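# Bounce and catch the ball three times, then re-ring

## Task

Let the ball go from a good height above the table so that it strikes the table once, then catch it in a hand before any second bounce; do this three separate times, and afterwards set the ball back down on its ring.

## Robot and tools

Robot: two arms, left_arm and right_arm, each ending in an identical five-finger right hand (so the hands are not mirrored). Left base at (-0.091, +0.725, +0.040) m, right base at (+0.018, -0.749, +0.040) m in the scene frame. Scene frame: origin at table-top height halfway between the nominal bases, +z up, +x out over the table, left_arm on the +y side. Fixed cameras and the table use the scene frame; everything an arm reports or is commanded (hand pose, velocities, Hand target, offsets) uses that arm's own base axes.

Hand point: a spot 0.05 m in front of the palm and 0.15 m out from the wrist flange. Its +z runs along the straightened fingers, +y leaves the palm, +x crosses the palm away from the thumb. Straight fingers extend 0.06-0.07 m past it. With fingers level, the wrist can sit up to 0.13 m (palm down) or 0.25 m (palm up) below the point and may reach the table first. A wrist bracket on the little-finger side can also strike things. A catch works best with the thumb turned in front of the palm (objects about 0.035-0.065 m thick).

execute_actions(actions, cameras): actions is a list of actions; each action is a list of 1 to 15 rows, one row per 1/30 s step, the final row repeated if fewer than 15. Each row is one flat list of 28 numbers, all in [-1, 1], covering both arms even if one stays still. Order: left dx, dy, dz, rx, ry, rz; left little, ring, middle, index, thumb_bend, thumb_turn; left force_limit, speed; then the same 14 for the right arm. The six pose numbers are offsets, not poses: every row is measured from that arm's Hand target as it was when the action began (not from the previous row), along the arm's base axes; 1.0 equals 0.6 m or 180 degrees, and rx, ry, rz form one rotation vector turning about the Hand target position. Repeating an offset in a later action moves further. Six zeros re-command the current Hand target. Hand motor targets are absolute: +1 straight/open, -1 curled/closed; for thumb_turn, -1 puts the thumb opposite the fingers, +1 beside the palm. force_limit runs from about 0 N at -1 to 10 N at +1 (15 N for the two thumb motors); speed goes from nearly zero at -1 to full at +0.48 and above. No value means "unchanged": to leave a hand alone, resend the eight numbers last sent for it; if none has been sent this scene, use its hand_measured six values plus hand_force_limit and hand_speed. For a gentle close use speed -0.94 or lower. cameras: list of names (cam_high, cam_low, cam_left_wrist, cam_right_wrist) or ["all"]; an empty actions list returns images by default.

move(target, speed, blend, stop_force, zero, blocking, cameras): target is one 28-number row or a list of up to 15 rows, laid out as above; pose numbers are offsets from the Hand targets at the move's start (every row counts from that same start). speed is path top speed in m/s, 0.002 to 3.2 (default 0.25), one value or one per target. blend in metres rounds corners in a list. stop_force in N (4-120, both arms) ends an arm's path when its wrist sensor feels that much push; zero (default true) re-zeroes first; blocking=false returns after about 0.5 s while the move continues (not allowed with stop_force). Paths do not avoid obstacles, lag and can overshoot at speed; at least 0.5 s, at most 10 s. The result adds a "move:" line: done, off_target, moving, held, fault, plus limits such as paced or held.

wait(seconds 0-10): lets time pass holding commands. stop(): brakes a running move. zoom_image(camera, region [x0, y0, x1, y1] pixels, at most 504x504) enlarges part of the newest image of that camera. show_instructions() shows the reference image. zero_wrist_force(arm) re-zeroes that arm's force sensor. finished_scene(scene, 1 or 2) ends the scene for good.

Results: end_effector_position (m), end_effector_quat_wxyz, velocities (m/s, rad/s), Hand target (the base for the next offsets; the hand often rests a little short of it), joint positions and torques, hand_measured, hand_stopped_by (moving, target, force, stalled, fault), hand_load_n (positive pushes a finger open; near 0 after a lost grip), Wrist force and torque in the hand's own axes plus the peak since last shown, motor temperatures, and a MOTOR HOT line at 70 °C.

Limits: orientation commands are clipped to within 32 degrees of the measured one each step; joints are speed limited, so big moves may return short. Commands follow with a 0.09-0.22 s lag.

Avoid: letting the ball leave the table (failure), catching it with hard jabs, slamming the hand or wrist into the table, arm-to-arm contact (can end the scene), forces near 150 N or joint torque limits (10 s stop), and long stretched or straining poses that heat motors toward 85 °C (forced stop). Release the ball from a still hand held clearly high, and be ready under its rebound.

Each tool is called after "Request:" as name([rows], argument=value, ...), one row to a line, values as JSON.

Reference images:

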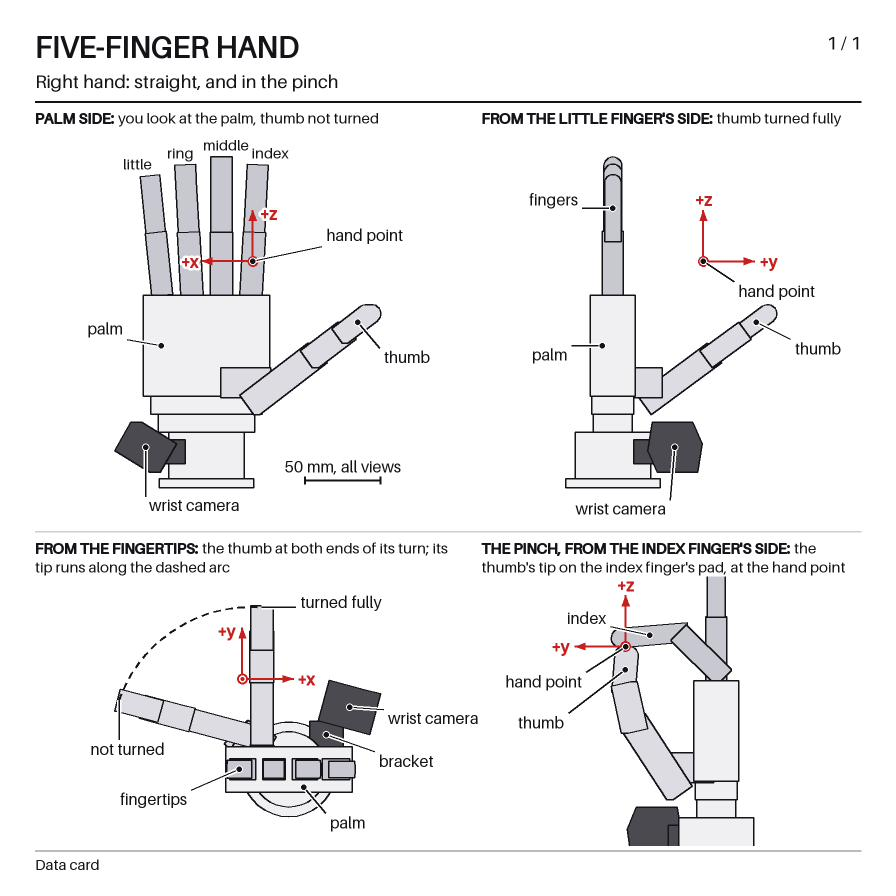

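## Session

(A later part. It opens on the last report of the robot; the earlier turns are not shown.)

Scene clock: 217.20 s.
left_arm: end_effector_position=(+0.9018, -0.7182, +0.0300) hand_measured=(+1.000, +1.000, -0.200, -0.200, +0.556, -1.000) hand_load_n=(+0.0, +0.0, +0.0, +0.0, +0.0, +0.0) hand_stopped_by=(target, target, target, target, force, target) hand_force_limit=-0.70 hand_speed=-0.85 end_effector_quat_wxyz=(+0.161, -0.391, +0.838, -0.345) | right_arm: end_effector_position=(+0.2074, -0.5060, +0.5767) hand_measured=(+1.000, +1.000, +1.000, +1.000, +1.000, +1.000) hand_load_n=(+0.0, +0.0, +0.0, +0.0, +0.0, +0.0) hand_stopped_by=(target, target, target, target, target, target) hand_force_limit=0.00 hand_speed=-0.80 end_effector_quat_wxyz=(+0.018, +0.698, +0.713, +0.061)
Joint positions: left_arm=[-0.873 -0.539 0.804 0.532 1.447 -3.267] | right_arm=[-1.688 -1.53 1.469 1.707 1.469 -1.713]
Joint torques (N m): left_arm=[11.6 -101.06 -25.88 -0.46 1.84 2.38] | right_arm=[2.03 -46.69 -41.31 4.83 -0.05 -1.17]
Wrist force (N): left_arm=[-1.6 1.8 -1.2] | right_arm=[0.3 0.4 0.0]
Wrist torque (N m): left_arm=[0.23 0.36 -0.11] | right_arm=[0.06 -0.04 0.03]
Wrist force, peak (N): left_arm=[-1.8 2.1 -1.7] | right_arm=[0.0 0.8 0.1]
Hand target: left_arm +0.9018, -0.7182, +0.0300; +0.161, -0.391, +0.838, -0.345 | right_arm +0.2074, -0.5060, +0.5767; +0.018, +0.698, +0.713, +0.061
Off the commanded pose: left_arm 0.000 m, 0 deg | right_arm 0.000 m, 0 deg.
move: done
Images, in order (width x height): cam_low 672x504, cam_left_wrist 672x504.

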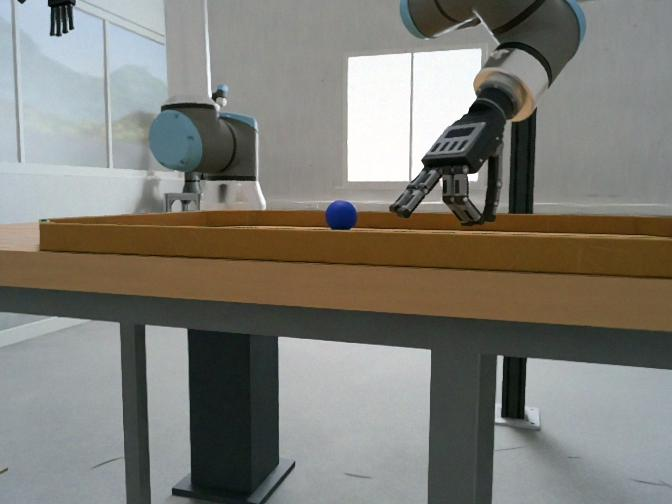

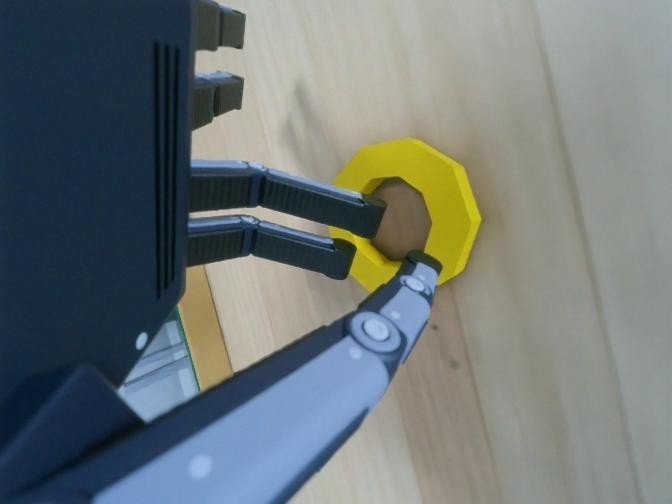

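Request:
move(target=[-0.05,0.05,0.25,0,0,0,1,1,1,1,1,-1,-0.7,0.3,0,0,0,0,0,0,1,1,1,1,1,1,0,-0.8], speed=0.3, cameras=["cam_high","cam_low"])

Request:
zoom_image(camera="cam_high", region=[260, 100, 400, 240])

Scene clock: 223.70 s.
left_arm: end_effector_position=(+0.8718, -0.6882, +0.1799) hand_measured=(+1.000, +1.000, +1.000, +1.000, +1.000, -1.000) hand_load_n=(+0.0, -0.5, +0.0, +0.0, +0.0, +0.0) hand_stopped_by=(target, target, target, target, target, target) hand_force_limit=-0.70 hand_speed=0.30 end_effector_quat_wxyz=(+0.161, -0.391, +0.838, -0.345) | right_arm: end_effector_position=(+0.2074, -0.5060, +0.5767) hand_measured=(+1.000, +1.000, +1.000, +1.000, +1.000, +1.000) hand_load_n=(+0.0, +0.0, +0.0, +0.0, +0.0, +0.0) hand_stopped_by=(target, target, target, target, target, target) hand_force_limit=0.00 hand_speed=-0.80 end_effector_quat_wxyz=(+0.018, +0.698, +0.713, +0.061)
Joint positions: left_arm=[-0.877 -0.7 0.84 0.657 1.444 -3.27] | right_arm=[-1.688 -1.53 1.469 1.707 1.469 -1.713]
Joint torques (N m): left_arm=[-14.47 -121.92 -26.98 3.81 -2.65 -2.59] | right_arm=[1.28 -47.19 -41.43 4.76 -0.09 -1.28]
Wrist force (N): left_arm=[-1.3 1.7 -1.4] | right_arm=[0.2 0.2 0.1]
Wrist torque (N m): left_arm=[0.22 0.32 0.04] | right_arm=[0.02 -0.02 0.01]
Wrist force, peak (N): left_arm=[-1.7 0.8 -3.1] | right_arm=[0.2 0.7 0.1]
Hand target: left_arm +0.8718, -0.6882, +0.1800; +0.161, -0.391, +0.838, -0.345 | right_arm +0.2074, -0.5060, +0.5767; +0.018, +0.698, +0.713, +0.061
Off the commanded pose: left_arm 0.000 m, 0 deg | right_arm 0.000 m, 0 deg.
move: done
Images, in order (width x height): cam_high 672x504, cam_low 672x504.

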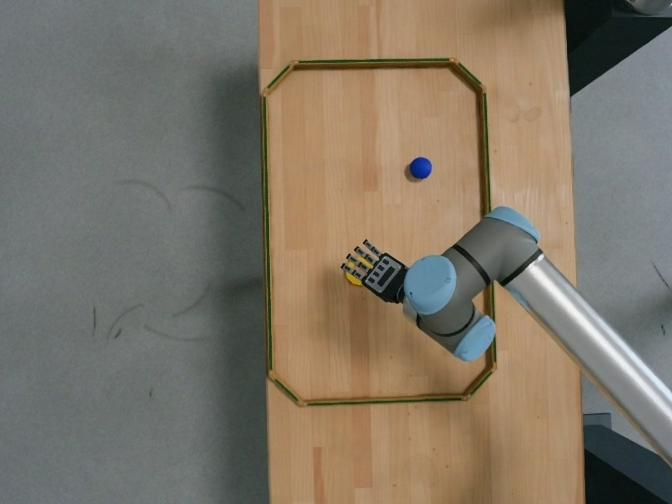

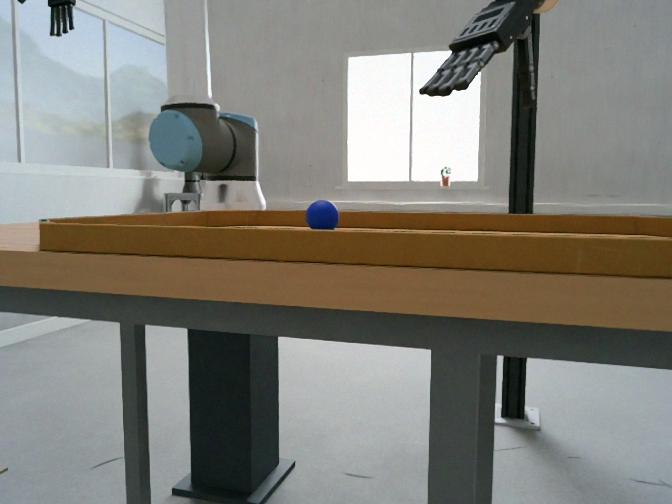

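Scaled by 3.600 from the camera's 672x504 image, which has a finer 960x720 frame.

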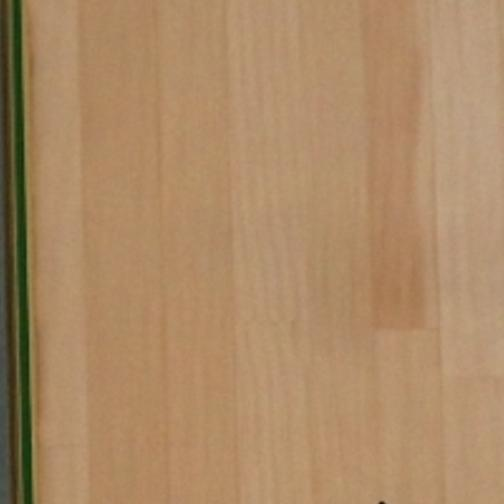

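Request:
move(target=[-0.1843,-0.457,-0.1,0,0,-0.0637,1,1,1,1,1,-1,-0.7,0.3,0,0,0,0,0,0,1,1,1,1,1,1,0,-0.8], speed=0.35, cameras=["cam_high","cam_low","cam_left_wrist"])

Request:
zoom_image(camera="cam_high", region=[370, 110, 470, 210])

Scene clock: 247.73 s.
left_arm: end_effector_position=(+0.7611, -0.9622, +0.1200) hand_measured=(+1.000, +1.000, +1.000, +1.000, +1.000, -1.000) hand_load_n=(+0.0, +0.0, +0.0, +0.0, +0.0, +0.0) hand_stopped_by=(target, target, target, target, target, target) hand_force_limit=-0.70 hand_speed=0.30 end_effector_quat_wxyz=(+0.126, -0.305, +0.872, -0.360) | right_arm: end_effector_position=(+0.2074, -0.5060, +0.5767) hand_measured=(+1.000, +1.000, +1.000, +1.000, +1.000, +1.000) hand_load_n=(+0.0, -0.5, +0.0, +0.0, +0.0, +0.0) hand_stopped_by=(target, target, target, target, target, target) hand_force_limit=0.00 hand_speed=-0.80 end_effector_quat_wxyz=(+0.018, +0.698, +0.713, +0.061)
Joint positions: left_arm=[-1.092 -0.287 0.144 0.941 1.434 -3.281] | right_arm=[-1.688 -1.53 1.469 1.707 1.469 -1.713]
Joint torques (N m): left_arm=[-14.02 -111.56 -51.59 4.07 1.98 -2.41] | right_arm=[2.13 -47.87 -40.91 4.77 0.1 -1.55]
Wrist force (N): left_arm=[-1.3 1.9 -1.6] | right_arm=[0.1 0.4 0.1]
Wrist torque (N m): left_arm=[0.31 0.26 -0.04] | right_arm=[0.06 -0.01 0.02]
Wrist force, peak (N): left_arm=[-3.5 2.2 -1.9] | right_arm=[0.1 0.7 -0.3]
Hand target: left_arm +0.7612, -0.9624, +0.1200; +0.126, -0.305, +0.873, -0.360 | right_arm +0.2074, -0.5060, +0.5767; +0.018, +0.698, +0.713, +0.061
Off the commanded pose: left_arm 0.000 m, 0 deg | right_arm 0.000 m, 0 deg.
move: done
Images, in order (width x height): cam_high 672x504, cam_low 672x504, cam_left_wrist 672x504.

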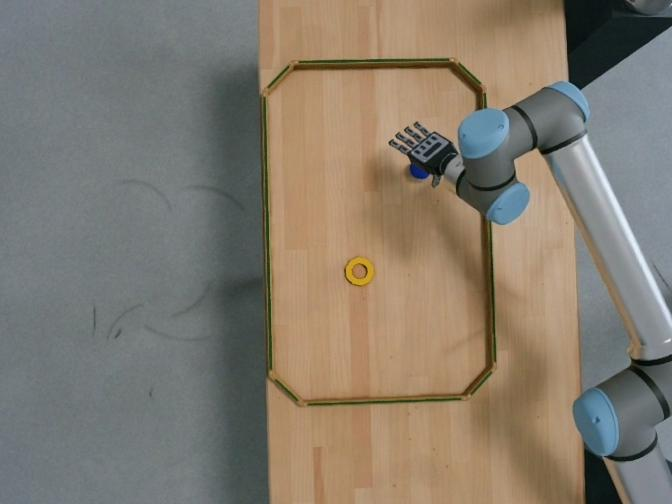

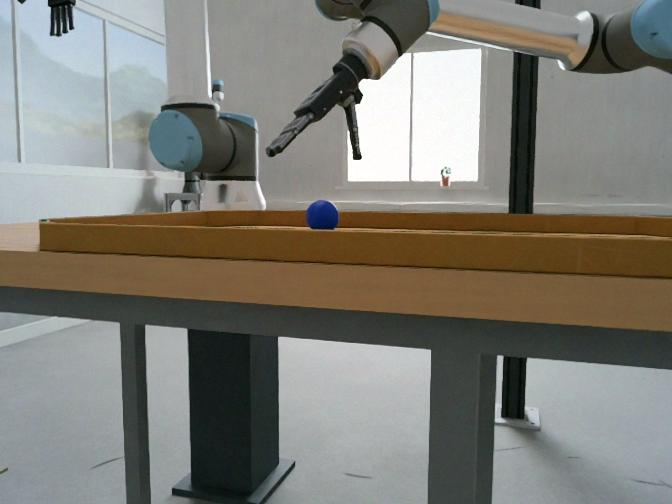

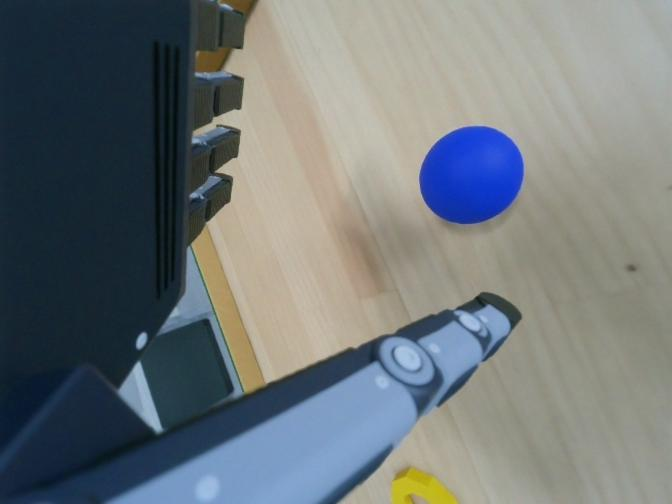

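Scaled by 5.040 from the camera's 672x504 image, which has a finer 960x720 frame.

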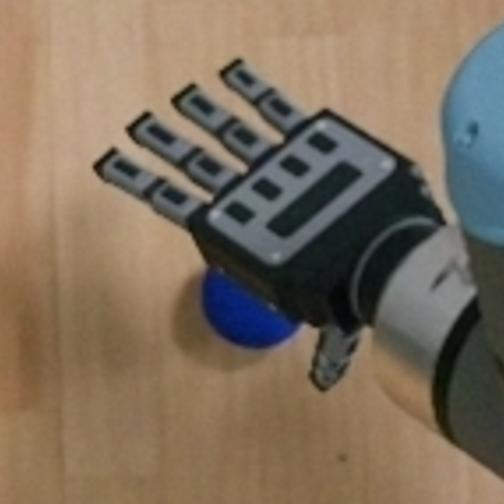

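Request:
move(target=[-0.041,-0.0155,-0.1,0,0,0,1,1,1,1,1,-1,-0.7,0.3,0,0,0,0,0,0,1,1,1,1,1,1,0,-0.8], speed=0.15, stop_force=6, cameras=["cam_high","cam_low","cam_left_wrist"])

Request:
zoom_image(camera="cam_high", region=[370, 110, 470, 210])

Scene clock: 284.37 s.
left_arm: end_effector_position=(+0.7366, -0.9717, +0.0600) hand_measured=(+1.000, +1.000, +1.000, +1.000, +1.000, -1.000) hand_load_n=(+0.0, +0.0, +0.0, +0.0, +0.0, +0.0) hand_stopped_by=(target, target, target, target, target, target) hand_force_limit=-0.70 hand_speed=0.30 end_effector_quat_wxyz=(+0.126, -0.305, +0.873, -0.360) | right_arm: end_effector_position=(+0.2074, -0.5060, +0.5767) hand_measured=(+1.000, +1.000, +1.000, +1.000, +1.000, +1.000) hand_load_n=(+0.0, +0.0, +0.0, +0.0, +0.0, +0.0) hand_stopped_by=(target, target, target, target, target, target) hand_force_limit=0.00 hand_speed=-0.80 end_effector_quat_wxyz=(+0.018, +0.698, +0.713, +0.061)
Joint positions: left_arm=[-1.117 -0.35 0.376 0.774 1.417 -3.299] | right_arm=[-1.688 -1.53 1.469 1.707 1.469 -1.713]
Joint torques (N m): left_arm=[-13.18 -135.78 -27.89 -0.51 -2.7 -1.98] | right_arm=[2.38 -46.03 -41.56 5.02 0.01 -1.47]
Wrist force (N): left_arm=[-1.4 2.2 -1.0] | right_arm=[-0.2 0.1 -0.3]
Wrist torque (N m): left_arm=[0.30 0.31 -0.05] | right_arm=[0.05 0.04 -0.01]
Wrist force, peak (N): left_arm=[-1.6 2.1 -1.6] | right_arm=[-0.1 0.6 -0.3]
Hand target: left_arm +0.7366, -0.9717, +0.0600; +0.126, -0.305, +0.873, -0.360 | right_arm +0.2074, -0.5060, +0.5767; +0.018, +0.698, +0.713, +0.061
Off the commanded pose: left_arm 0.000 m, 0 deg | right_arm 0.000 m, 0 deg.
move: done
Images, in order (width x height): cam_high 672x504, cam_low 672x504, cam_left_wrist 672x504.

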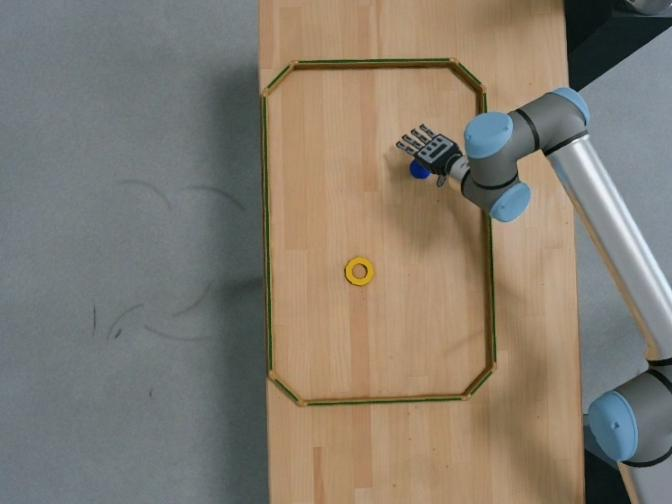

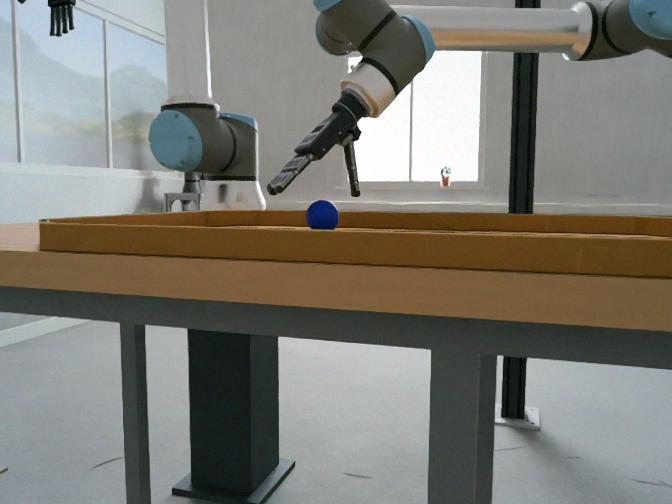

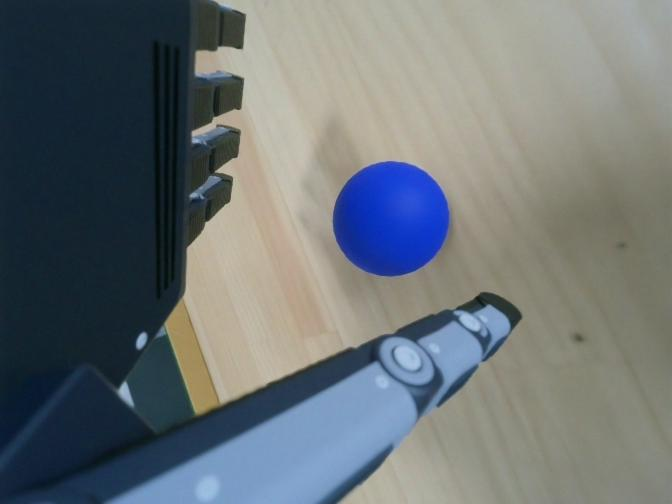

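Scaled by 5.040 from the camera's 672x504 image, which has a finer 960x720 frame.

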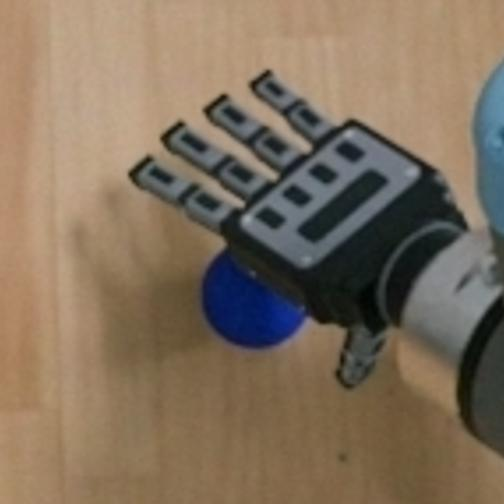

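Request:
move(target=[-0.0017,-0.014,-0.0585,0,0,0,1,1,0.6,0.6,0.95,-1,-0.7,-0.3,0,0,0,0,0,0,1,1,1,1,1,1,0,-0.8], speed=0.06, stop_force=6)

Request:
execute_actions([
  [[0,0,0,0,0,0,1,1,-0.2,-0.2,-0.1,-1,-0.7,-0.75,0,0,0,0,0,0,1,1,1,1,1,1,0,-0.8]],
  [[0,0,0,0,0,0,1,1,-0.2,-0.2,-0.1,-1,-0.7,-0.75,0,0,0,0,0,0,1,1,1,1,1,1,0,-0.8]],
  [[0,0,0,0,0,0,1,1,-0.2,-0.2,-0.1,-1,-0.7,-0.75,0,0,0,0,0,0,1,1,1,1,1,1,0,-0.8]],
  [[0,0,0,0,0,0,1,1,-0.2,-0.2,-0.1,-1,-0.7,-0.75,0,0,0,0,0,0,1,1,1,1,1,1,0,-0.8]],
], cameras=["cam_low","cam_left_wrist"])

Scene clock: 309.90 s.
left_arm: end_effector_position=(+0.7356, -0.9801, +0.0249) hand_measured=(+1.000, +1.000, +0.600, +0.600, +0.950, -1.000) hand_load_n=(+0.0, -0.5, +0.0, +0.0, +0.5, +0.0) hand_stopped_by=(target, target, target, target, target, target) hand_force_limit=-0.70 hand_speed=-0.30 end_effector_quat_wxyz=(+0.126, -0.305, +0.873, -0.360) | right_arm: end_effector_position=(+0.2074, -0.5060, +0.5767) hand_measured=(+1.000, +1.000, +1.000, +1.000, +1.000, +1.000) hand_load_n=(+0.0, +0.0, +0.0, +0.0, +0.0, +0.0) hand_stopped_by=(target, target, target, target, target, target) hand_force_limit=0.00 hand_speed=-0.80 end_effector_quat_wxyz=(+0.018, +0.698, +0.713, +0.061)
Joint positions: left_arm=[-1.121 -0.315 0.367 0.749 1.414 -3.302] | right_arm=[-1.688 -1.53 1.469 1.707 1.469 -1.713]
Joint torques (N m): left_arm=[-12.77 -108.56 -51.75 -0.41 -2.65 -2.52] | right_arm=[2.18 -47.68 -41.77 4.96 0.01 -1.7]
Wrist force (N): left_arm=[-1.3 1.7 -0.8] | right_arm=[0.1 0.1 -0.1]
Wrist torque (N m): left_arm=[0.21 0.29 -0.08] | right_arm=[0.02 -0.01 0.01]
Wrist force, peak (N): left_arm=[-1.6 2.1 -1.2] | right_arm=[0.1 0.7 -0.4]
Hand target: left_arm +0.7356, -0.9801, +0.0249; +0.126, -0.305, +0.873, -0.360 | right_arm +0.2074, -0.5060, +0.5767; +0.018, +0.698, +0.713, +0.061
Off the commanded pose: left_arm 0.000 m, 0 deg | right_arm 0.000 m, 0 deg.
move: done

Scene clock: 312.10 s.
left_arm: end_effector_position=(+0.7356, -0.9801, +0.0249) hand_measured=(+1.000, +1.000, +0.118, +0.140, +0.714, -1.000) hand_load_n=(+0.0, +0.0, +3.0, +1.5, +3.5, +0.5) hand_stopped_by=(target, target, force, force, force, target) hand_force_limit=-0.70 hand_speed=-0.75 end_effector_quat_wxyz=(+0.126, -0.305, +0.873, -0.360) | right_arm: end_effector_position=(+0.2074, -0.5060, +0.5767) hand_measured=(+1.000, +1.000, +1.000, +1.000, +1.000, +1.000) hand_load_n=(+0.0, +0.0, +0.0, +0.0, +0.0, +0.0) hand_stopped_by=(target, target, target, target, target, target) hand_force_limit=0.00 hand_speed=-0.80 end_effector_quat_wxyz=(+0.018, +0.698, +0.713, +0.061)
Joint positions: left_arm=[-1.121 -0.315 0.367 0.749 1.414 -3.302] | right_arm=[-1.688 -1.53 1.469 1.707 1.469 -1.713]
Joint torques (N m): left_arm=[-12.49 -113.13 -49.69 0.41 -1.9 -2.36] | right_arm=[0.65 -47.45 -40.92 4.87 0.01 -1.5]
Wrist force (N): left_arm=[-1.4 2.2 -0.8] | right_arm=[0.1 0.2 -0.2]
Wrist torque (N m): left_arm=[0.28 0.31 -0.09] | right_arm=[0.03 0.00 0.00]
Wrist force, peak (N): left_arm=[-1.7 2.2 -0.9] | right_arm=[0.0 0.6 -0.3]
Hand target: left_arm +0.7356, -0.9801, +0.0249; +0.126, -0.305, +0.873, -0.360 | right_arm +0.2074, -0.5060, +0.5767; +0.018, +0.698, +0.713, +0.061
Off the commanded pose: left_arm 0.000 m, 0 deg | right_arm 0.000 m, 0 deg.
Images, in order (width x height): cam_low 672x504, cam_left_wrist 672x504.

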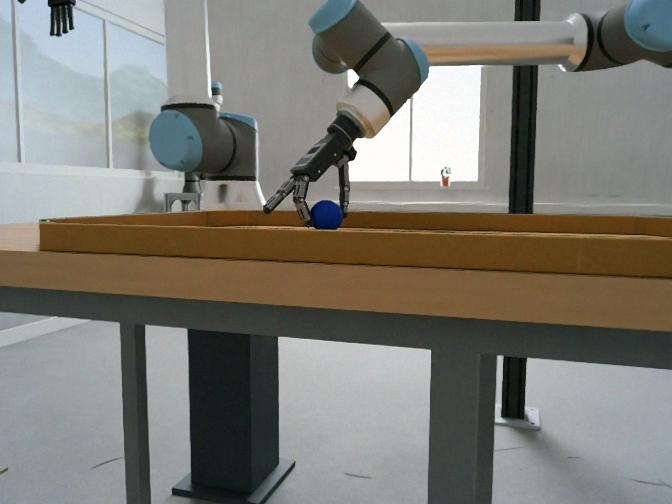

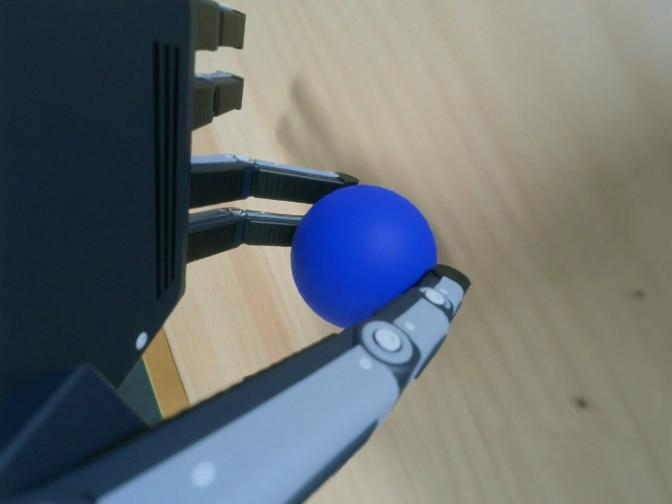

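Request:
move([
  [0,0,0.1,0,0,0,1,1,-0.2,-0.2,-0.1,-1,-0.7,-0.75,0,0,0,0,0,0,1,1,1,1,1,1,0,-0.8],
  [0.0073,0.7002,0.6252,0,0,0.0637,1,1,-0.2,-0.2,-0.1,-1,-0.7,-0.75,0,0,0,0,0,0,1,1,1,1,1,1,0,-0.8],
], speed=0.3, blend=[0.03,0], cameras=["cam_left_wrist"])

Scene clock: 332.77 s.
left_arm: end_effector_position=(+0.7400, -0.5601, +0.3999) hand_measured=(+1.000, +1.000, +0.118, +0.140, +0.714, -1.000) hand_load_n=(+0.0, +0.0, +3.0, +1.5, +3.5, +0.0) hand_stopped_by=(target, target, force, force, force, target) hand_force_limit=-0.70 hand_speed=-0.75 end_effector_quat_wxyz=(+0.161, -0.391, +0.838, -0.345) | right_arm: end_effector_position=(+0.2074, -0.5060, +0.5767) hand_measured=(+1.000, +1.000, +1.000, +1.000, +1.000, +1.000) hand_load_n=(+0.0, -0.5, +0.0, +0.0, +0.0, +0.5) hand_stopped_by=(target, target, target, target, target, target) hand_force_limit=0.00 hand_speed=-0.80 end_effector_quat_wxyz=(+0.018, +0.698, +0.713, +0.061)
Joint positions: left_arm=[-0.903 -1.103 1.124 0.778 1.427 -3.289] | right_arm=[-1.688 -1.53 1.469 1.707 1.469 -1.713]
Joint torques (N m): left_arm=[12.35 -95.53 -27.79 3.94 1.76 2.6] | right_arm=[1.18 -47.76 -41.29 5.01 -0.01 -1.6]
Wrist force (N): left_arm=[-1.5 1.9 -1.2] | right_arm=[0.0 0.2 -0.2]
Wrist torque (N m): left_arm=[0.21 0.36 -0.16] | right_arm=[0.05 0.01 0.00]
Wrist force, peak (N): left_arm=[-2.7 2.2 -2.9] | right_arm=[0.2 0.2 -0.6]
Hand target: left_arm +0.7400, -0.5600, +0.4001; +0.161, -0.391, +0.838, -0.345 | right_arm +0.2074, -0.5060, +0.5767; +0.018, +0.698, +0.713, +0.061
Off the commanded pose: left_arm 0.000 m, 0 deg | right_arm 0.000 m, 0 deg.
move: done
Images, in order (width x height): cam_left_wrist 672x504.

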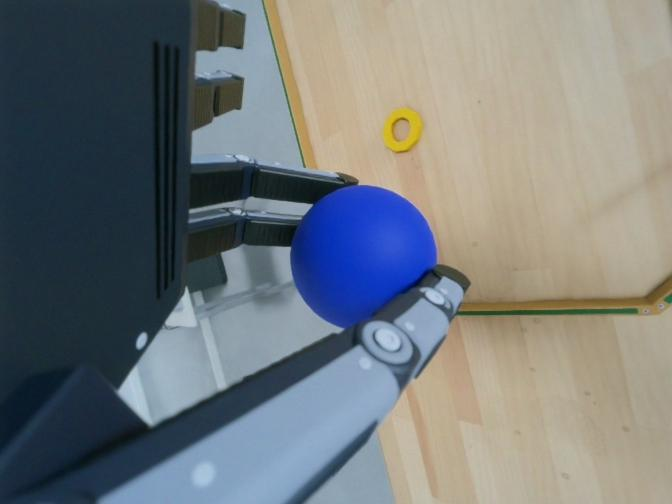

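Request:
execute_actions([
  [[0,0,0,0,0,0,1,1,0.75,0.75,0.95,-1,-0.4,1,0,0,0,0,0,0,1,1,1,1,1,1,0,-0.8],[0,0,0,0,0,0,1,1,0.75,0.75,0.95,-1,-0.4,1,0,0,0,0,0,0,1,1,1,1,1,1,0,-0.8],[0,0,0,0,0,0,1,1,0.75,0.75,0.95,-1,-0.4,1,0,0,0,0,0,0,1,1,1,1,1,1,0,-0.8],[0,0,0,0,0,0,1,1,0.75,0.75,0.95,-1,-0.4,1,0,0,0,0,0,0,1,1,1,1,1,1,0,-0.8],[0.0004,-0.0002,-0.0011,0,0,0,1,1,0.75,0.75,0.95,-1,-0.4,1,0,0,0,0,0,0,1,1,1,1,1,1,0,-0.8],[0.0025,-0.0013,-0.0077,0,0,0,1,1,0.75,0.75,0.95,-1,-0.4,1,0,0,0,0,0,0,1,1,1,1,1,1,0,-0.8],[0.0073,-0.0039,-0.0224,0,0,0,1,1,0.75,0.75,0.95,-1,-0.4,1,0,0,0,0,0,0,1,1,1,1,1,1,0,-0.8],[0.0148,-0.0079,-0.0455,0,0,0,1,1,0.75,0.75,0.95,-1,-0.4,1,0,0,0,0,0,0,1,1,1,1,1,1,0,-0.8],[0.0245,-0.0131,-0.0751,0,0,0,1,1,0.75,0.75,0.95,-1,-0.4,1,0,0,0,0,0,0,1,1,1,1,1,1,0,-0.8],[0.0354,-0.0189,-0.1084,0,0,0,1,1,0.75,0.75,0.95,-1,-0.4,1,0,0,0,0,0,0,1,1,1,1,1,1,0,-0.8],[0.0462,-0.0246,-0.1416,0,0,0,1,1,0.75,0.75,0.95,-1,-0.4,1,0,0,0,0,0,0,1,1,1,1,1,1,0,-0.8],[0.0559,-0.0298,-0.1712,0,0,0,1,1,0.75,0.75,0.95,-1,-0.4,1,0,0,0,0,0,0,1,1,1,1,1,1,0,-0.8],[0.0634,-0.0338,-0.1943,0,0,0,1,1,-0.6,-0.6,0.55,-1,-0.4,1,0,0,0,0,0,0,1,1,1,1,1,1,0,-0.8],[0.0682,-0.0364,-0.209,0,0,0,1,1,-0.6,-0.6,0.55,-1,-0.4,1,0,0,0,0,0,0,1,1,1,1,1,1,0,-0.8],[0.0703,-0.0375,-0.2156,0,0,0,1,1,-0.6,-0.6,0.55,-1,-0.4,1,0,0,0,0,0,0,1,1,1,1,1,1,0,-0.8]],
  [[0.0004,-0.0002,-0.0011,0,0,0,1,1,-0.6,-0.6,0.55,-1,-0.4,1,0,0,0,0,0,0,1,1,1,1,1,1,0,-0.8],[0.0004,-0.0002,-0.0011,0,0,0,1,1,-0.6,-0.6,0.55,-1,-0.4,1,0,0,0,0,0,0,1,1,1,1,1,1,0,-0.8],[0.0004,-0.0002,-0.0011,0,0,0,1,1,-0.6,-0.6,0.55,-1,-0.4,1,0,0,0,0,0,0,1,1,1,1,1,1,0,-0.8],[0.0004,-0.0002,-0.0011,0,0,0,-0.3,-0.3,-0.6,-0.6,0.55,-1,-0.4,1,0,0,0,0,0,0,1,1,1,1,1,1,0,-0.8]],
], cameras=["cam_low","cam_left_wrist","cam_high"])

Scene clock: 360.73 s.
left_arm: end_effector_position=(+0.7824, -0.5826, +0.2701) hand_measured=(-0.300, -0.204, +0.088, -0.044, +0.564, -1.000) hand_load_n=(+0.0, +4.5, +0.0, +14.5, +14.5, +0.0) hand_stopped_by=(target, force, force, force, force, target) hand_force_limit=-0.40 hand_speed=1.00 end_effector_quat_wxyz=(+0.161, -0.391, +0.838, -0.345) | right_arm: end_effector_position=(+0.2074, -0.5060, +0.5767) hand_measured=(+1.000, +1.000, +1.000, +1.000, +1.000, +1.000) hand_load_n=(+0.0, +0.0, +0.0, +0.0, -0.5, +0.0) hand_stopped_by=(target, target, target, target, target, target) hand_force_limit=0.00 hand_speed=-0.80 end_effector_quat_wxyz=(+0.018, +0.698, +0.713, +0.061)
Joint positions: left_arm=[-0.879 -0.993 1.183 0.607 1.443 -3.271] | right_arm=[-1.688 -1.53 1.469 1.707 1.469 -1.713]
Joint torques (N m): left_arm=[13.22 -73.96 -51.42 -0.52 1.82 2.33] | right_arm=[1 -48.54 -41.26 5.04 0.33 -1.34]
Wrist force (N): left_arm=[-1.4 1.9 -1.0] | right_arm=[0.1 0.1 -0.1]
Wrist torque (N m): left_arm=[0.19 0.36 -0.11] | right_arm=[0.03 -0.02 0.02]
Wrist force, peak (N): left_arm=[-1.0 0.0 -4.7] | right_arm=[0.2 0.5 -0.3]
Hand target: left_arm +0.7824, -0.5826, +0.2700; +0.161, -0.391, +0.838, -0.345 | right_arm +0.2074, -0.5060, +0.5767; +0.018, +0.698, +0.713, +0.061
Off the commanded pose: left_arm 0.000 m, 0 deg | right_arm 0.000 m, 0 deg.
Images, in order (width x height): cam_high 672x504, cam_low 672x504, cam_left_wrist 672x504.

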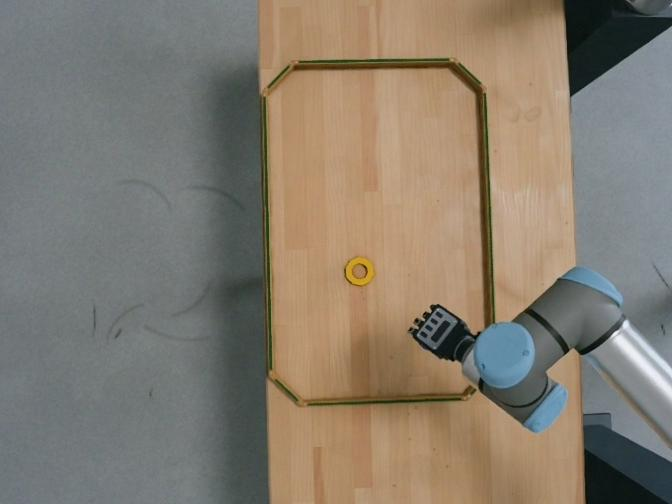

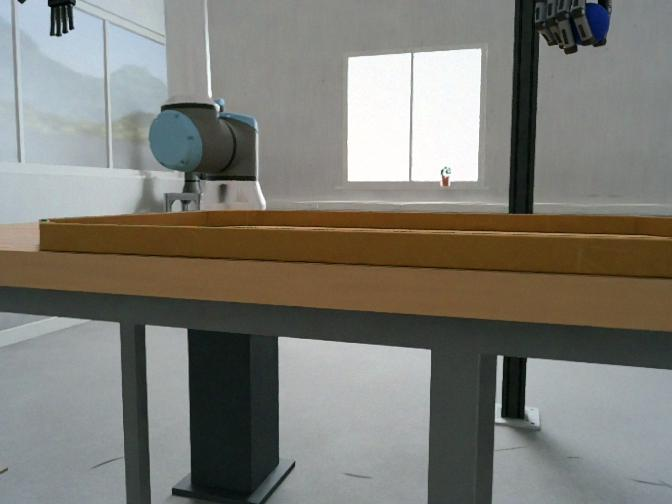

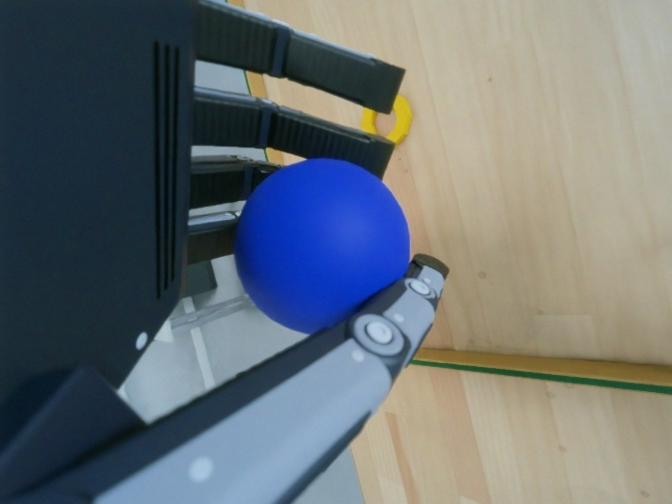

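Request:
move(target=[0.1907,-0.239,-0.355,0,0,0,-0.3,-0.3,-0.6,-0.6,0.55,-1,-0.4,1,0,0,0,0,0,0,1,1,1,1,1,1,0,-0.8], speed=0.25)

Request:
execute_actions([
  [[0,0,0,0,0,0,-0.3,-0.21,0.08,0.05,0.55,-1,-0.6,-0.8,0,0,0,0,0,0,1,1,1,1,1,1,0,-0.8]],
  [[0,0,0,0,0,0,-0.3,-0.21,0.08,0.05,0.55,-1,-0.6,-0.8,0,0,0,0,0,0,1,1,1,1,1,1,0,-0.8]],
], cameras=["cam_left_wrist","cam_low"])

Scene clock: 374.97 s.
left_arm: end_effector_position=(+0.8967, -0.7260, +0.0571) hand_measured=(-0.300, -0.204, +0.088, -0.044, +0.564, -1.000) hand_load_n=(+0.0, +4.5, +0.0, +14.5, +14.0, +0.0) hand_stopped_by=(target, force, force, force, force, target) hand_force_limit=-0.40 hand_speed=1.00 end_effector_quat_wxyz=(+0.161, -0.391, +0.838, -0.345) end_effector_velocity=(+0.001, -0.001, +0.000) end_effector_angular_velocity=(-0.001, -0.001, -0.001) | right_arm: end_effector_position=(+0.2074, -0.5060, +0.5767) hand_measured=(+1.000, +1.000, +1.000, +1.000, +1.000, +1.000) hand_load_n=(+0.0, +0.0, +0.0, +0.0, +0.0, +0.0) hand_stopped_by=(target, target, target, target, target, target) hand_force_limit=0.00 hand_speed=-0.80 end_effector_quat_wxyz=(+0.018, +0.698, +0.713, +0.061)
Joint positions: left_arm=[-0.882 -0.551 0.779 0.57 1.441 -3.274] | right_arm=[-1.688 -1.53 1.469 1.707 1.469 -1.713]
Joint velocities: left_arm=[0 0.002 -0.005 0.001 0 0.001] | right_arm=[within noise]
Joint torques (N m): left_arm=[11.84 -97.58 -50.35 3.79 1.69 -2.69] | right_arm=[1.95 -47.72 -41.94 4.99 0.17 -1.29]
Wrist force (N): left_arm=[-1.9 2.0 -1.0] | right_arm=[0.2 0.3 -0.1]
Wrist torque (N m): left_arm=[0.24 0.42 0.01] | right_arm=[0.05 -0.02 0.02]
Wrist force, peak (N): left_arm=[-2.2 2.0 -2.8] | right_arm=[0.0 0.6 -0.3]
Hand target: left_arm +0.8968, -0.7260, +0.0570; +0.161, -0.391, +0.838, -0.345 | right_arm +0.2074, -0.5060, +0.5767; +0.018, +0.698, +0.713, +0.061
Off the commanded pose: left_arm 0.000 m, 0 deg | right_arm 0.000 m, 0 deg.
move: done

Scene clock: 376.17 s.
left_arm: end_effector_position=(+0.8968, -0.7260, +0.0570) hand_measured=(-0.300, -0.204, +0.080, +0.050, +0.564, -1.000) hand_load_n=(+0.0, +6.5, +0.0, +0.0, +4.5, +4.5) hand_stopped_by=(target, force, target, target, force, target) hand_force_limit=-0.60 hand_speed=-0.80 end_effector_quat_wxyz=(+0.161, -0.391, +0.838, -0.345) | right_arm: end_effector_position=(+0.2074, -0.5060, +0.5767) hand_measured=(+1.000, +1.000, +1.000, +1.000, +1.000, +1.000) hand_load_n=(+0.0, +0.0, +0.0, +0.0, +0.0, +0.0) hand_stopped_by=(target, target, target, target, target, target) hand_force_limit=0.00 hand_speed=-0.80 end_effector_quat_wxyz=(+0.018, +0.698, +0.713, +0.061)
Joint positions: left_arm=[-0.882 -0.551 0.779 0.57 1.441 -3.274] | right_arm=[-1.688 -1.53 1.469 1.707 1.469 -1.713]
Joint torques (N m): left_arm=[11.85 -100.11 -51.42 3.91 1.76 -2.47] | right_arm=[1.6 -46.87 -41.19 5 0.04 -1.24]
Wrist force (N): left_arm=[-1.9 1.9 -1.2] | right_arm=[0.0 0.4 0.0]
Wrist torque (N m): left_arm=[0.23 0.42 0.00] | right_arm=[0.06 0.01 0.01]
Wrist force, peak (N): left_arm=[-1.7 2.4 -1.2] | right_arm=[0.0 0.5 -0.4]
Hand target: left_arm +0.8968, -0.7260, +0.0570; +0.161, -0.391, +0.838, -0.345 | right_arm +0.2074, -0.5060, +0.5767; +0.018, +0.698, +0.713, +0.061
Off the commanded pose: left_arm 0.000 m, 0 deg | right_arm 0.000 m, 0 deg.
Images, in order (width x height): cam_low 672x504, cam_left_wrist 672x504.

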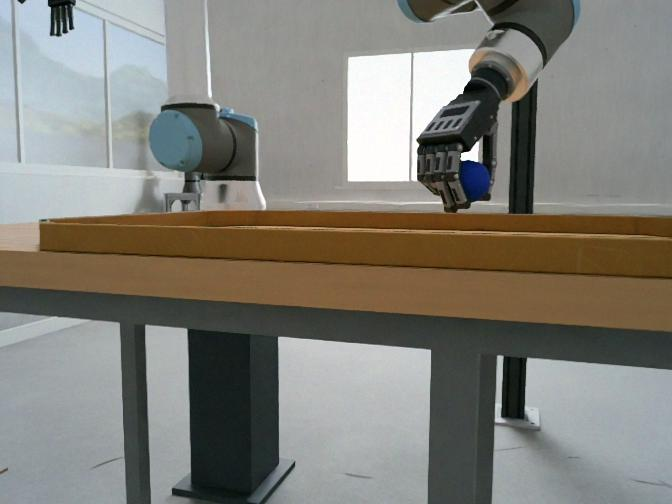

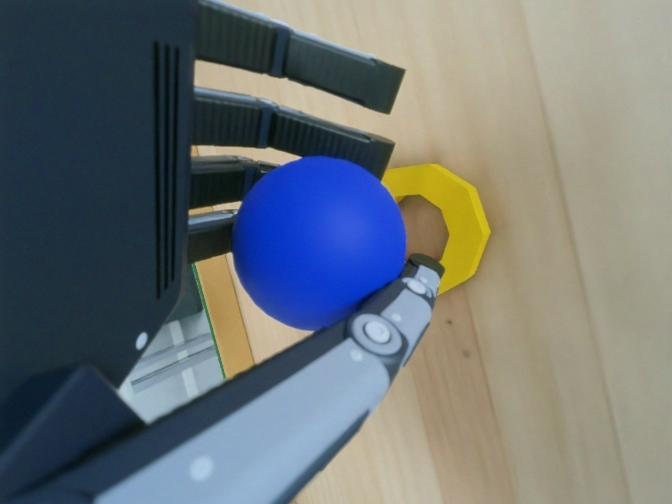

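Request:
execute_actions([
  [[0,0,0,0,0,0,-0.3,-0.21,-0.2,-0.1,0.55,-1,-0.8,-0.85,0,0,0,0,0,0,1,1,1,1,1,1,0,-0.8]],
  [[0,0,0,0,0,0,-0.3,-0.21,-0.2,-0.1,0.55,-1,-0.8,-0.85,0,0,0,0,0,0,1,1,1,1,1,1,0,-0.8]],
], cameras=["cam_left_wrist"])

Scene clock: 384.40 s.
left_arm: end_effector_position=(+0.8968, -0.7260, +0.0570) hand_measured=(-0.300, -0.204, +0.054, +0.024, +0.564, -1.000) hand_load_n=(+0.0, +6.0, +1.5, +1.0, +6.5, +4.5) hand_stopped_by=(target, force, force, force, force, target) hand_force_limit=-0.80 hand_speed=-0.85 end_effector_quat_wxyz=(+0.161, -0.391, +0.838, -0.345) | right_arm: end_effector_position=(+0.2074, -0.5060, +0.5767) hand_measured=(+1.000, +1.000, +1.000, +1.000, +1.000, +1.000) hand_load_n=(+0.0, +0.0, +0.0, +0.0, +0.0, +0.0) hand_stopped_by=(target, target, target, target, target, target) hand_force_limit=0.00 hand_speed=-0.80 end_effector_quat_wxyz=(+0.018, +0.698, +0.713, +0.061)
Joint positions: left_arm=[-0.882 -0.551 0.779 0.57 1.441 -3.274] | right_arm=[-1.688 -1.53 1.469 1.707 1.469 -1.713]
Joint torques (N m): left_arm=[11.55 -100.74 -51.47 3.44 1.82 -2.41] | right_arm=[1.47 -47.87 -41.28 5.26 0.11 -1.35]
Wrist force (N): left_arm=[-1.7 2.0 -1.1] | right_arm=[-0.2 0.3 0.0]
Wrist torque (N m): left_arm=[0.24 0.40 0.01] | right_arm=[0.03 0.03 -0.01]
Wrist force, peak (N): left_arm=[-2.0 2.3 -1.4] | right_arm=[0.3 0.4 -0.4]
Hand target: left_arm +0.8968, -0.7260, +0.0570; +0.161, -0.391, +0.838, -0.345 | right_arm +0.2074, -0.5060, +0.5767; +0.018, +0.698, +0.713, +0.061
Off the commanded pose: left_arm 0.000 m, 0 deg | right_arm 0.000 m, 0 deg.
Images, in order (width x height): cam_left_wrist 672x504.

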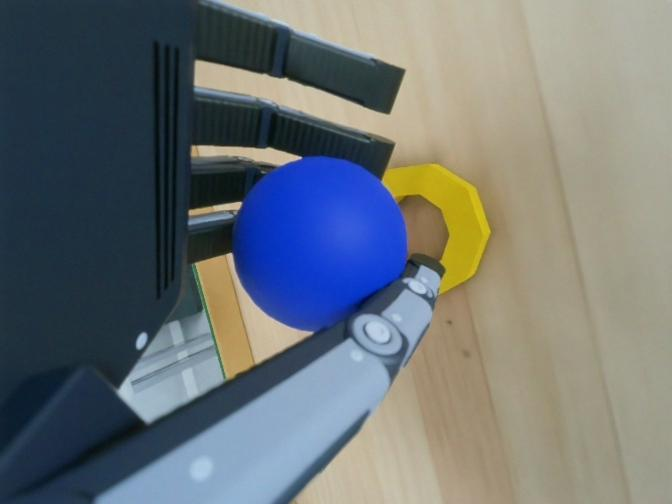

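Request:
move(target=[0.0082,0.013,-0.05,0,0,0,-0.3,-0.21,-0.2,-0.1,0.55,-1,-0.8,-0.85,0,0,0,0,0,0,1,1,1,1,1,1,0,-0.8], speed=0.05, stop_force=5)

Request:
execute_actions([
  [[0,0,0,0,0,0,-0.3,-0.1,-0.2,-0.1,0.55,-1,-0.8,-0.9,0,0,0,0,0,0,1,1,1,1,1,1,0,-0.8]],
], cameras=["cam_left_wrist","cam_low"])

Scene clock: 405.30 s.
left_arm: end_effector_position=(+0.9017, -0.7182, +0.0270) hand_measured=(-0.300, -0.204, +0.054, +0.024, +0.564, -1.000) hand_load_n=(+0.0, +6.0, +1.5, +1.0, +6.5, +4.5) hand_stopped_by=(target, force, force, force, force, target) hand_force_limit=-0.80 hand_speed=-0.85 end_effector_quat_wxyz=(+0.161, -0.391, +0.838, -0.345) | right_arm: end_effector_position=(+0.2074, -0.5060, +0.5767) hand_measured=(+1.000, +1.000, +1.000, +1.000, +1.000, +1.000) hand_load_n=(+0.0, +0.0, +0.0, +0.0, +0.0, +0.0) hand_stopped_by=(target, target, target, target, target, target) hand_force_limit=0.00 hand_speed=-0.80 end_effector_quat_wxyz=(+0.018, +0.698, +0.713, +0.061)
Joint positions: left_arm=[-0.873 -0.538 0.806 0.528 1.447 -3.267] | right_arm=[-1.688 -1.53 1.469 1.707 1.469 -1.713]
Joint torques (N m): left_arm=[11.64 -100.87 -25.84 -0.55 1.9 2.34] | right_arm=[0.6 -48.8 -41.39 5.33 0 -1.44]
Wrist force (N): left_arm=[-1.5 2.0 -1.1] | right_arm=[0.0 0.3 -0.4]
Wrist torque (N m): left_arm=[0.24 0.35 -0.11] | right_arm=[0.07 0.02 0.01]
Wrist force, peak (N): left_arm=[-2.1 2.3 -1.3] | right_arm=[-0.1 0.6 -0.4]
Hand target: left_arm +0.9017, -0.7182, +0.0270; +0.161, -0.391, +0.838, -0.345 | right_arm +0.2074, -0.5060, +0.5767; +0.018, +0.698, +0.713, +0.061
Off the commanded pose: left_arm 0.000 m, 0 deg | right_arm 0.000 m, 0 deg.
move: done

Scene clock: 406.00 s.
left_arm: end_effector_position=(+0.9017, -0.7182, +0.0270) hand_measured=(-0.300, -0.100, +0.054, +0.024, +0.564, -1.000) hand_load_n=(+0.0, +0.0, +3.5, +1.5, +5.0, +0.5) hand_stopped_by=(target, target, force, force, force, target) hand_force_limit=-0.80 hand_speed=-0.90 end_effector_quat_wxyz=(+0.161, -0.391, +0.838, -0.345) | right_arm: end_effector_position=(+0.2074, -0.5060, +0.5767) hand_measured=(+1.000, +1.000, +1.000, +1.000, +1.000, +1.000) hand_load_n=(+0.0, +0.0, +0.0, +0.0, +0.0, +0.0) hand_stopped_by=(target, target, target, target, target, target) hand_force_limit=0.00 hand_speed=-0.80 end_effector_quat_wxyz=(+0.018, +0.698, +0.713, +0.061)
Joint positions: left_arm=[-0.873 -0.538 0.806 0.528 1.447 -3.267] | right_arm=[-1.688 -1.53 1.469 1.707 1.469 -1.713]
Joint torques (N m): left_arm=[12.07 -100.91 -26.48 -0.57 2 2.23] | right_arm=[1.27 -46.93 -42.29 5.25 0 -1.38]
Wrist force (N): left_arm=[-1.7 2.1 -0.8] | right_arm=[0.4 0.4 -0.4]
Wrist torque (N m): left_arm=[0.24 0.37 -0.11] | right_arm=[0.07 -0.04 0.03]
Wrist force, peak (N): left_arm=[-2.1 2.2 -1.3] | right_arm=[0.0 0.5 -0.4]
Hand target: left_arm +0.9017, -0.7182, +0.0270; +0.161, -0.391, +0.838, -0.345 | right_arm +0.2074, -0.5060, +0.5767; +0.018, +0.698, +0.713, +0.061
Off the commanded pose: left_arm 0.000 m, 0 deg | right_arm 0.000 m, 0 deg.
Images, in order (width x height): cam_low 672x504, cam_left_wrist 672x504.

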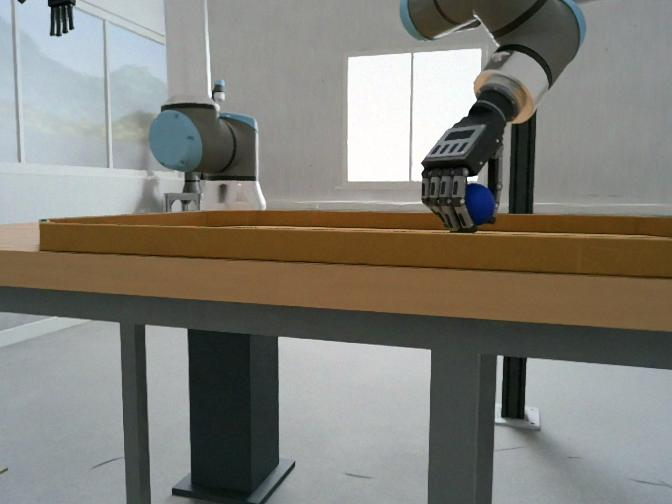

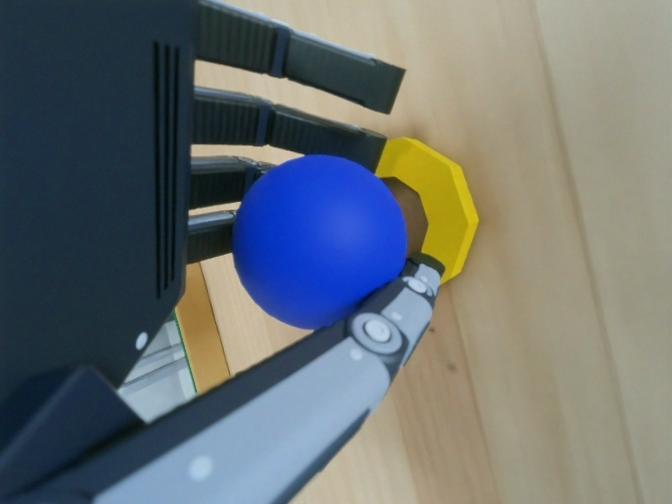

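Request:
execute_actions([
  [[0,0,0,0,0,0,0.3,0.3,-0.2,-0.1,0.55,-1,-0.8,-0.6,0,0,0,0,0,0,1,1,1,1,1,1,0,-0.8]],
  [[0,0,0,0,0,0,0.3,0.3,0.12,0.1,0.55,-1,-0.8,-0.88,0,0,0,0,0,0,1,1,1,1,1,1,0,-0.8]],
  [[0,0,0,0,0,0,0.3,0.3,0.12,0.1,0.55,-1,-0.8,-0.88,0,0,0,0,0,0,1,1,1,1,1,1,0,-0.8]],
], cameras=["cam_left_wrist"])

Scene clock: 413.60 s.
left_arm: end_effector_position=(+0.9017, -0.7182, +0.0270) hand_measured=(+0.300, +0.300, +0.118, +0.100, +0.560, -1.000) hand_load_n=(+0.0, +0.0, -4.0, +0.0, +0.0, +0.0) hand_stopped_by=(target, target, target, target, force, target) hand_force_limit=-0.80 hand_speed=-0.88 end_effector_quat_wxyz=(+0.161, -0.391, +0.838, -0.345) | right_arm: end_effector_position=(+0.2074, -0.5060, +0.5767) hand_measured=(+1.000, +1.000, +1.000, +1.000, +1.000, +1.000) hand_load_n=(+0.0, +0.0, +0.0, +0.0, +0.0, +0.0) hand_stopped_by=(target, target, target, target, target, target) hand_force_limit=0.00 hand_speed=-0.80 end_effector_quat_wxyz=(+0.018, +0.698, +0.713, +0.061)
Joint positions: left_arm=[-0.873 -0.538 0.806 0.528 1.447 -3.267] | right_arm=[-1.688 -1.53 1.469 1.707 1.469 -1.713]
Joint torques (N m): left_arm=[12.7 -100.85 -26.98 -0.11 1.57 2.24] | right_arm=[2.26 -46.96 -41.58 5.2 0.05 -1.52]
Wrist force (N): left_arm=[-1.6 1.1 -4.3] | right_arm=[0.2 0.2 -0.1]
Wrist torque (N m): left_arm=[0.19 0.44 -0.14] | right_arm=[0.04 -0.02 0.02]
Wrist force, peak (N): left_arm=[-1.8 1.7 -4.6] | right_arm=[0.3 0.2 -0.6]
Hand target: left_arm +0.9017, -0.7182, +0.0270; +0.161, -0.391, +0.838, -0.345 | right_arm +0.2074, -0.5060, +0.5767; +0.018, +0.698, +0.713, +0.061
Off the commanded pose: left_arm 0.000 m, 0 deg | right_arm 0.000 m, 0 deg.
Images, in order (width x height): cam_left_wrist 672x504.

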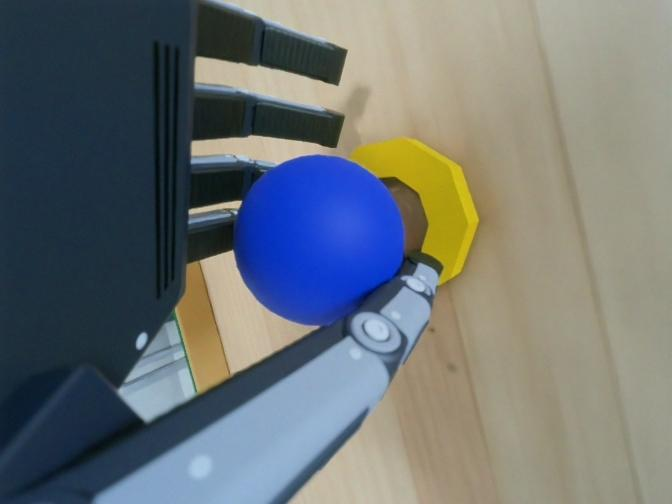

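Request:
move(target=[0,0,0.02,0,0,0,0.3,0.3,0.12,0.1,0.55,-1,-0.8,-0.88,0,0,0,0,0,0,1,1,1,1,1,1,0,-0.8], speed=0.05, cameras=["cam_left_wrist"])

Scene clock: 464.63 s.
left_arm: end_effector_position=(+0.9017, -0.7182, +0.0389) hand_measured=(+0.300, +0.300, +0.120, +0.100, +0.560, -1.000) hand_load_n=(+0.0, +0.0, +0.0, +0.0, +0.0, +0.0) hand_stopped_by=(target, target, target, target, force, target) hand_force_limit=-0.80 hand_speed=-0.88 end_effector_quat_wxyz=(+0.161, -0.391, +0.838, -0.345) | right_arm: end_effector_position=(+0.2074, -0.5060, +0.5767) hand_measured=(+1.000, +1.000, +1.000, +1.000, +1.000, +1.000) hand_load_n=(+0.0, -0.5, +0.0, +0.0, +0.0, +0.0) hand_stopped_by=(target, target, target, target, target, target) hand_force_limit=0.00 hand_speed=-0.80 end_effector_quat_wxyz=(+0.018, +0.698, +0.713, +0.061)
Joint positions: left_arm=[-0.873 -0.544 0.798 0.543 1.447 -3.267] | right_arm=[-1.688 -1.53 1.469 1.707 1.469 -1.713]
Joint torques (N m): left_arm=[10.8 -127.07 -49.63 3.94 1.55 2.34] | right_arm=[1.5 -49.01 -42.07 5.08 0.05 -1.63]
Wrist force (N): left_arm=[-1.6 1.7 -1.0] | right_arm=[0.3 0.1 -0.3]
Wrist torque (N m): left_arm=[0.17 0.36 -0.12] | right_arm=[0.03 -0.03 0.02]
Wrist force, peak (N): left_arm=[-1.7 0.9 -5.0] | right_arm=[0.3 0.6 -0.3]
Hand target: left_arm +0.9017, -0.7182, +0.0390; +0.161, -0.391, +0.838, -0.345 | right_arm +0.2074, -0.5060, +0.5767; +0.018, +0.698, +0.713, +0.061
Off the commanded pose: left_arm 0.000 m, 0 deg | right_arm 0.000 m, 0 deg.
move: done
Images, in order (width x height): cam_left_wrist 672x504.

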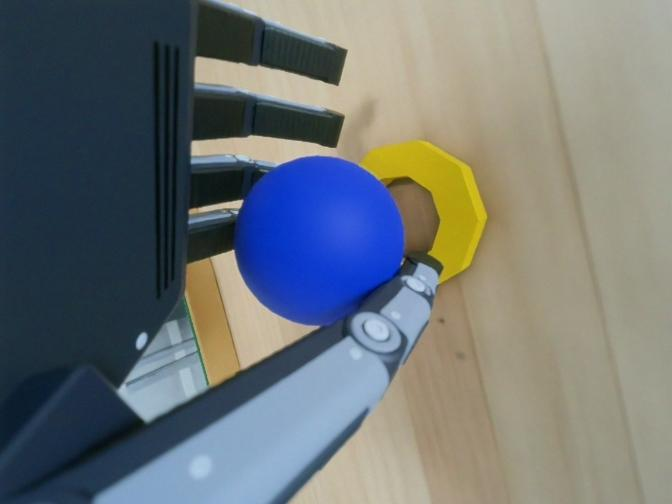

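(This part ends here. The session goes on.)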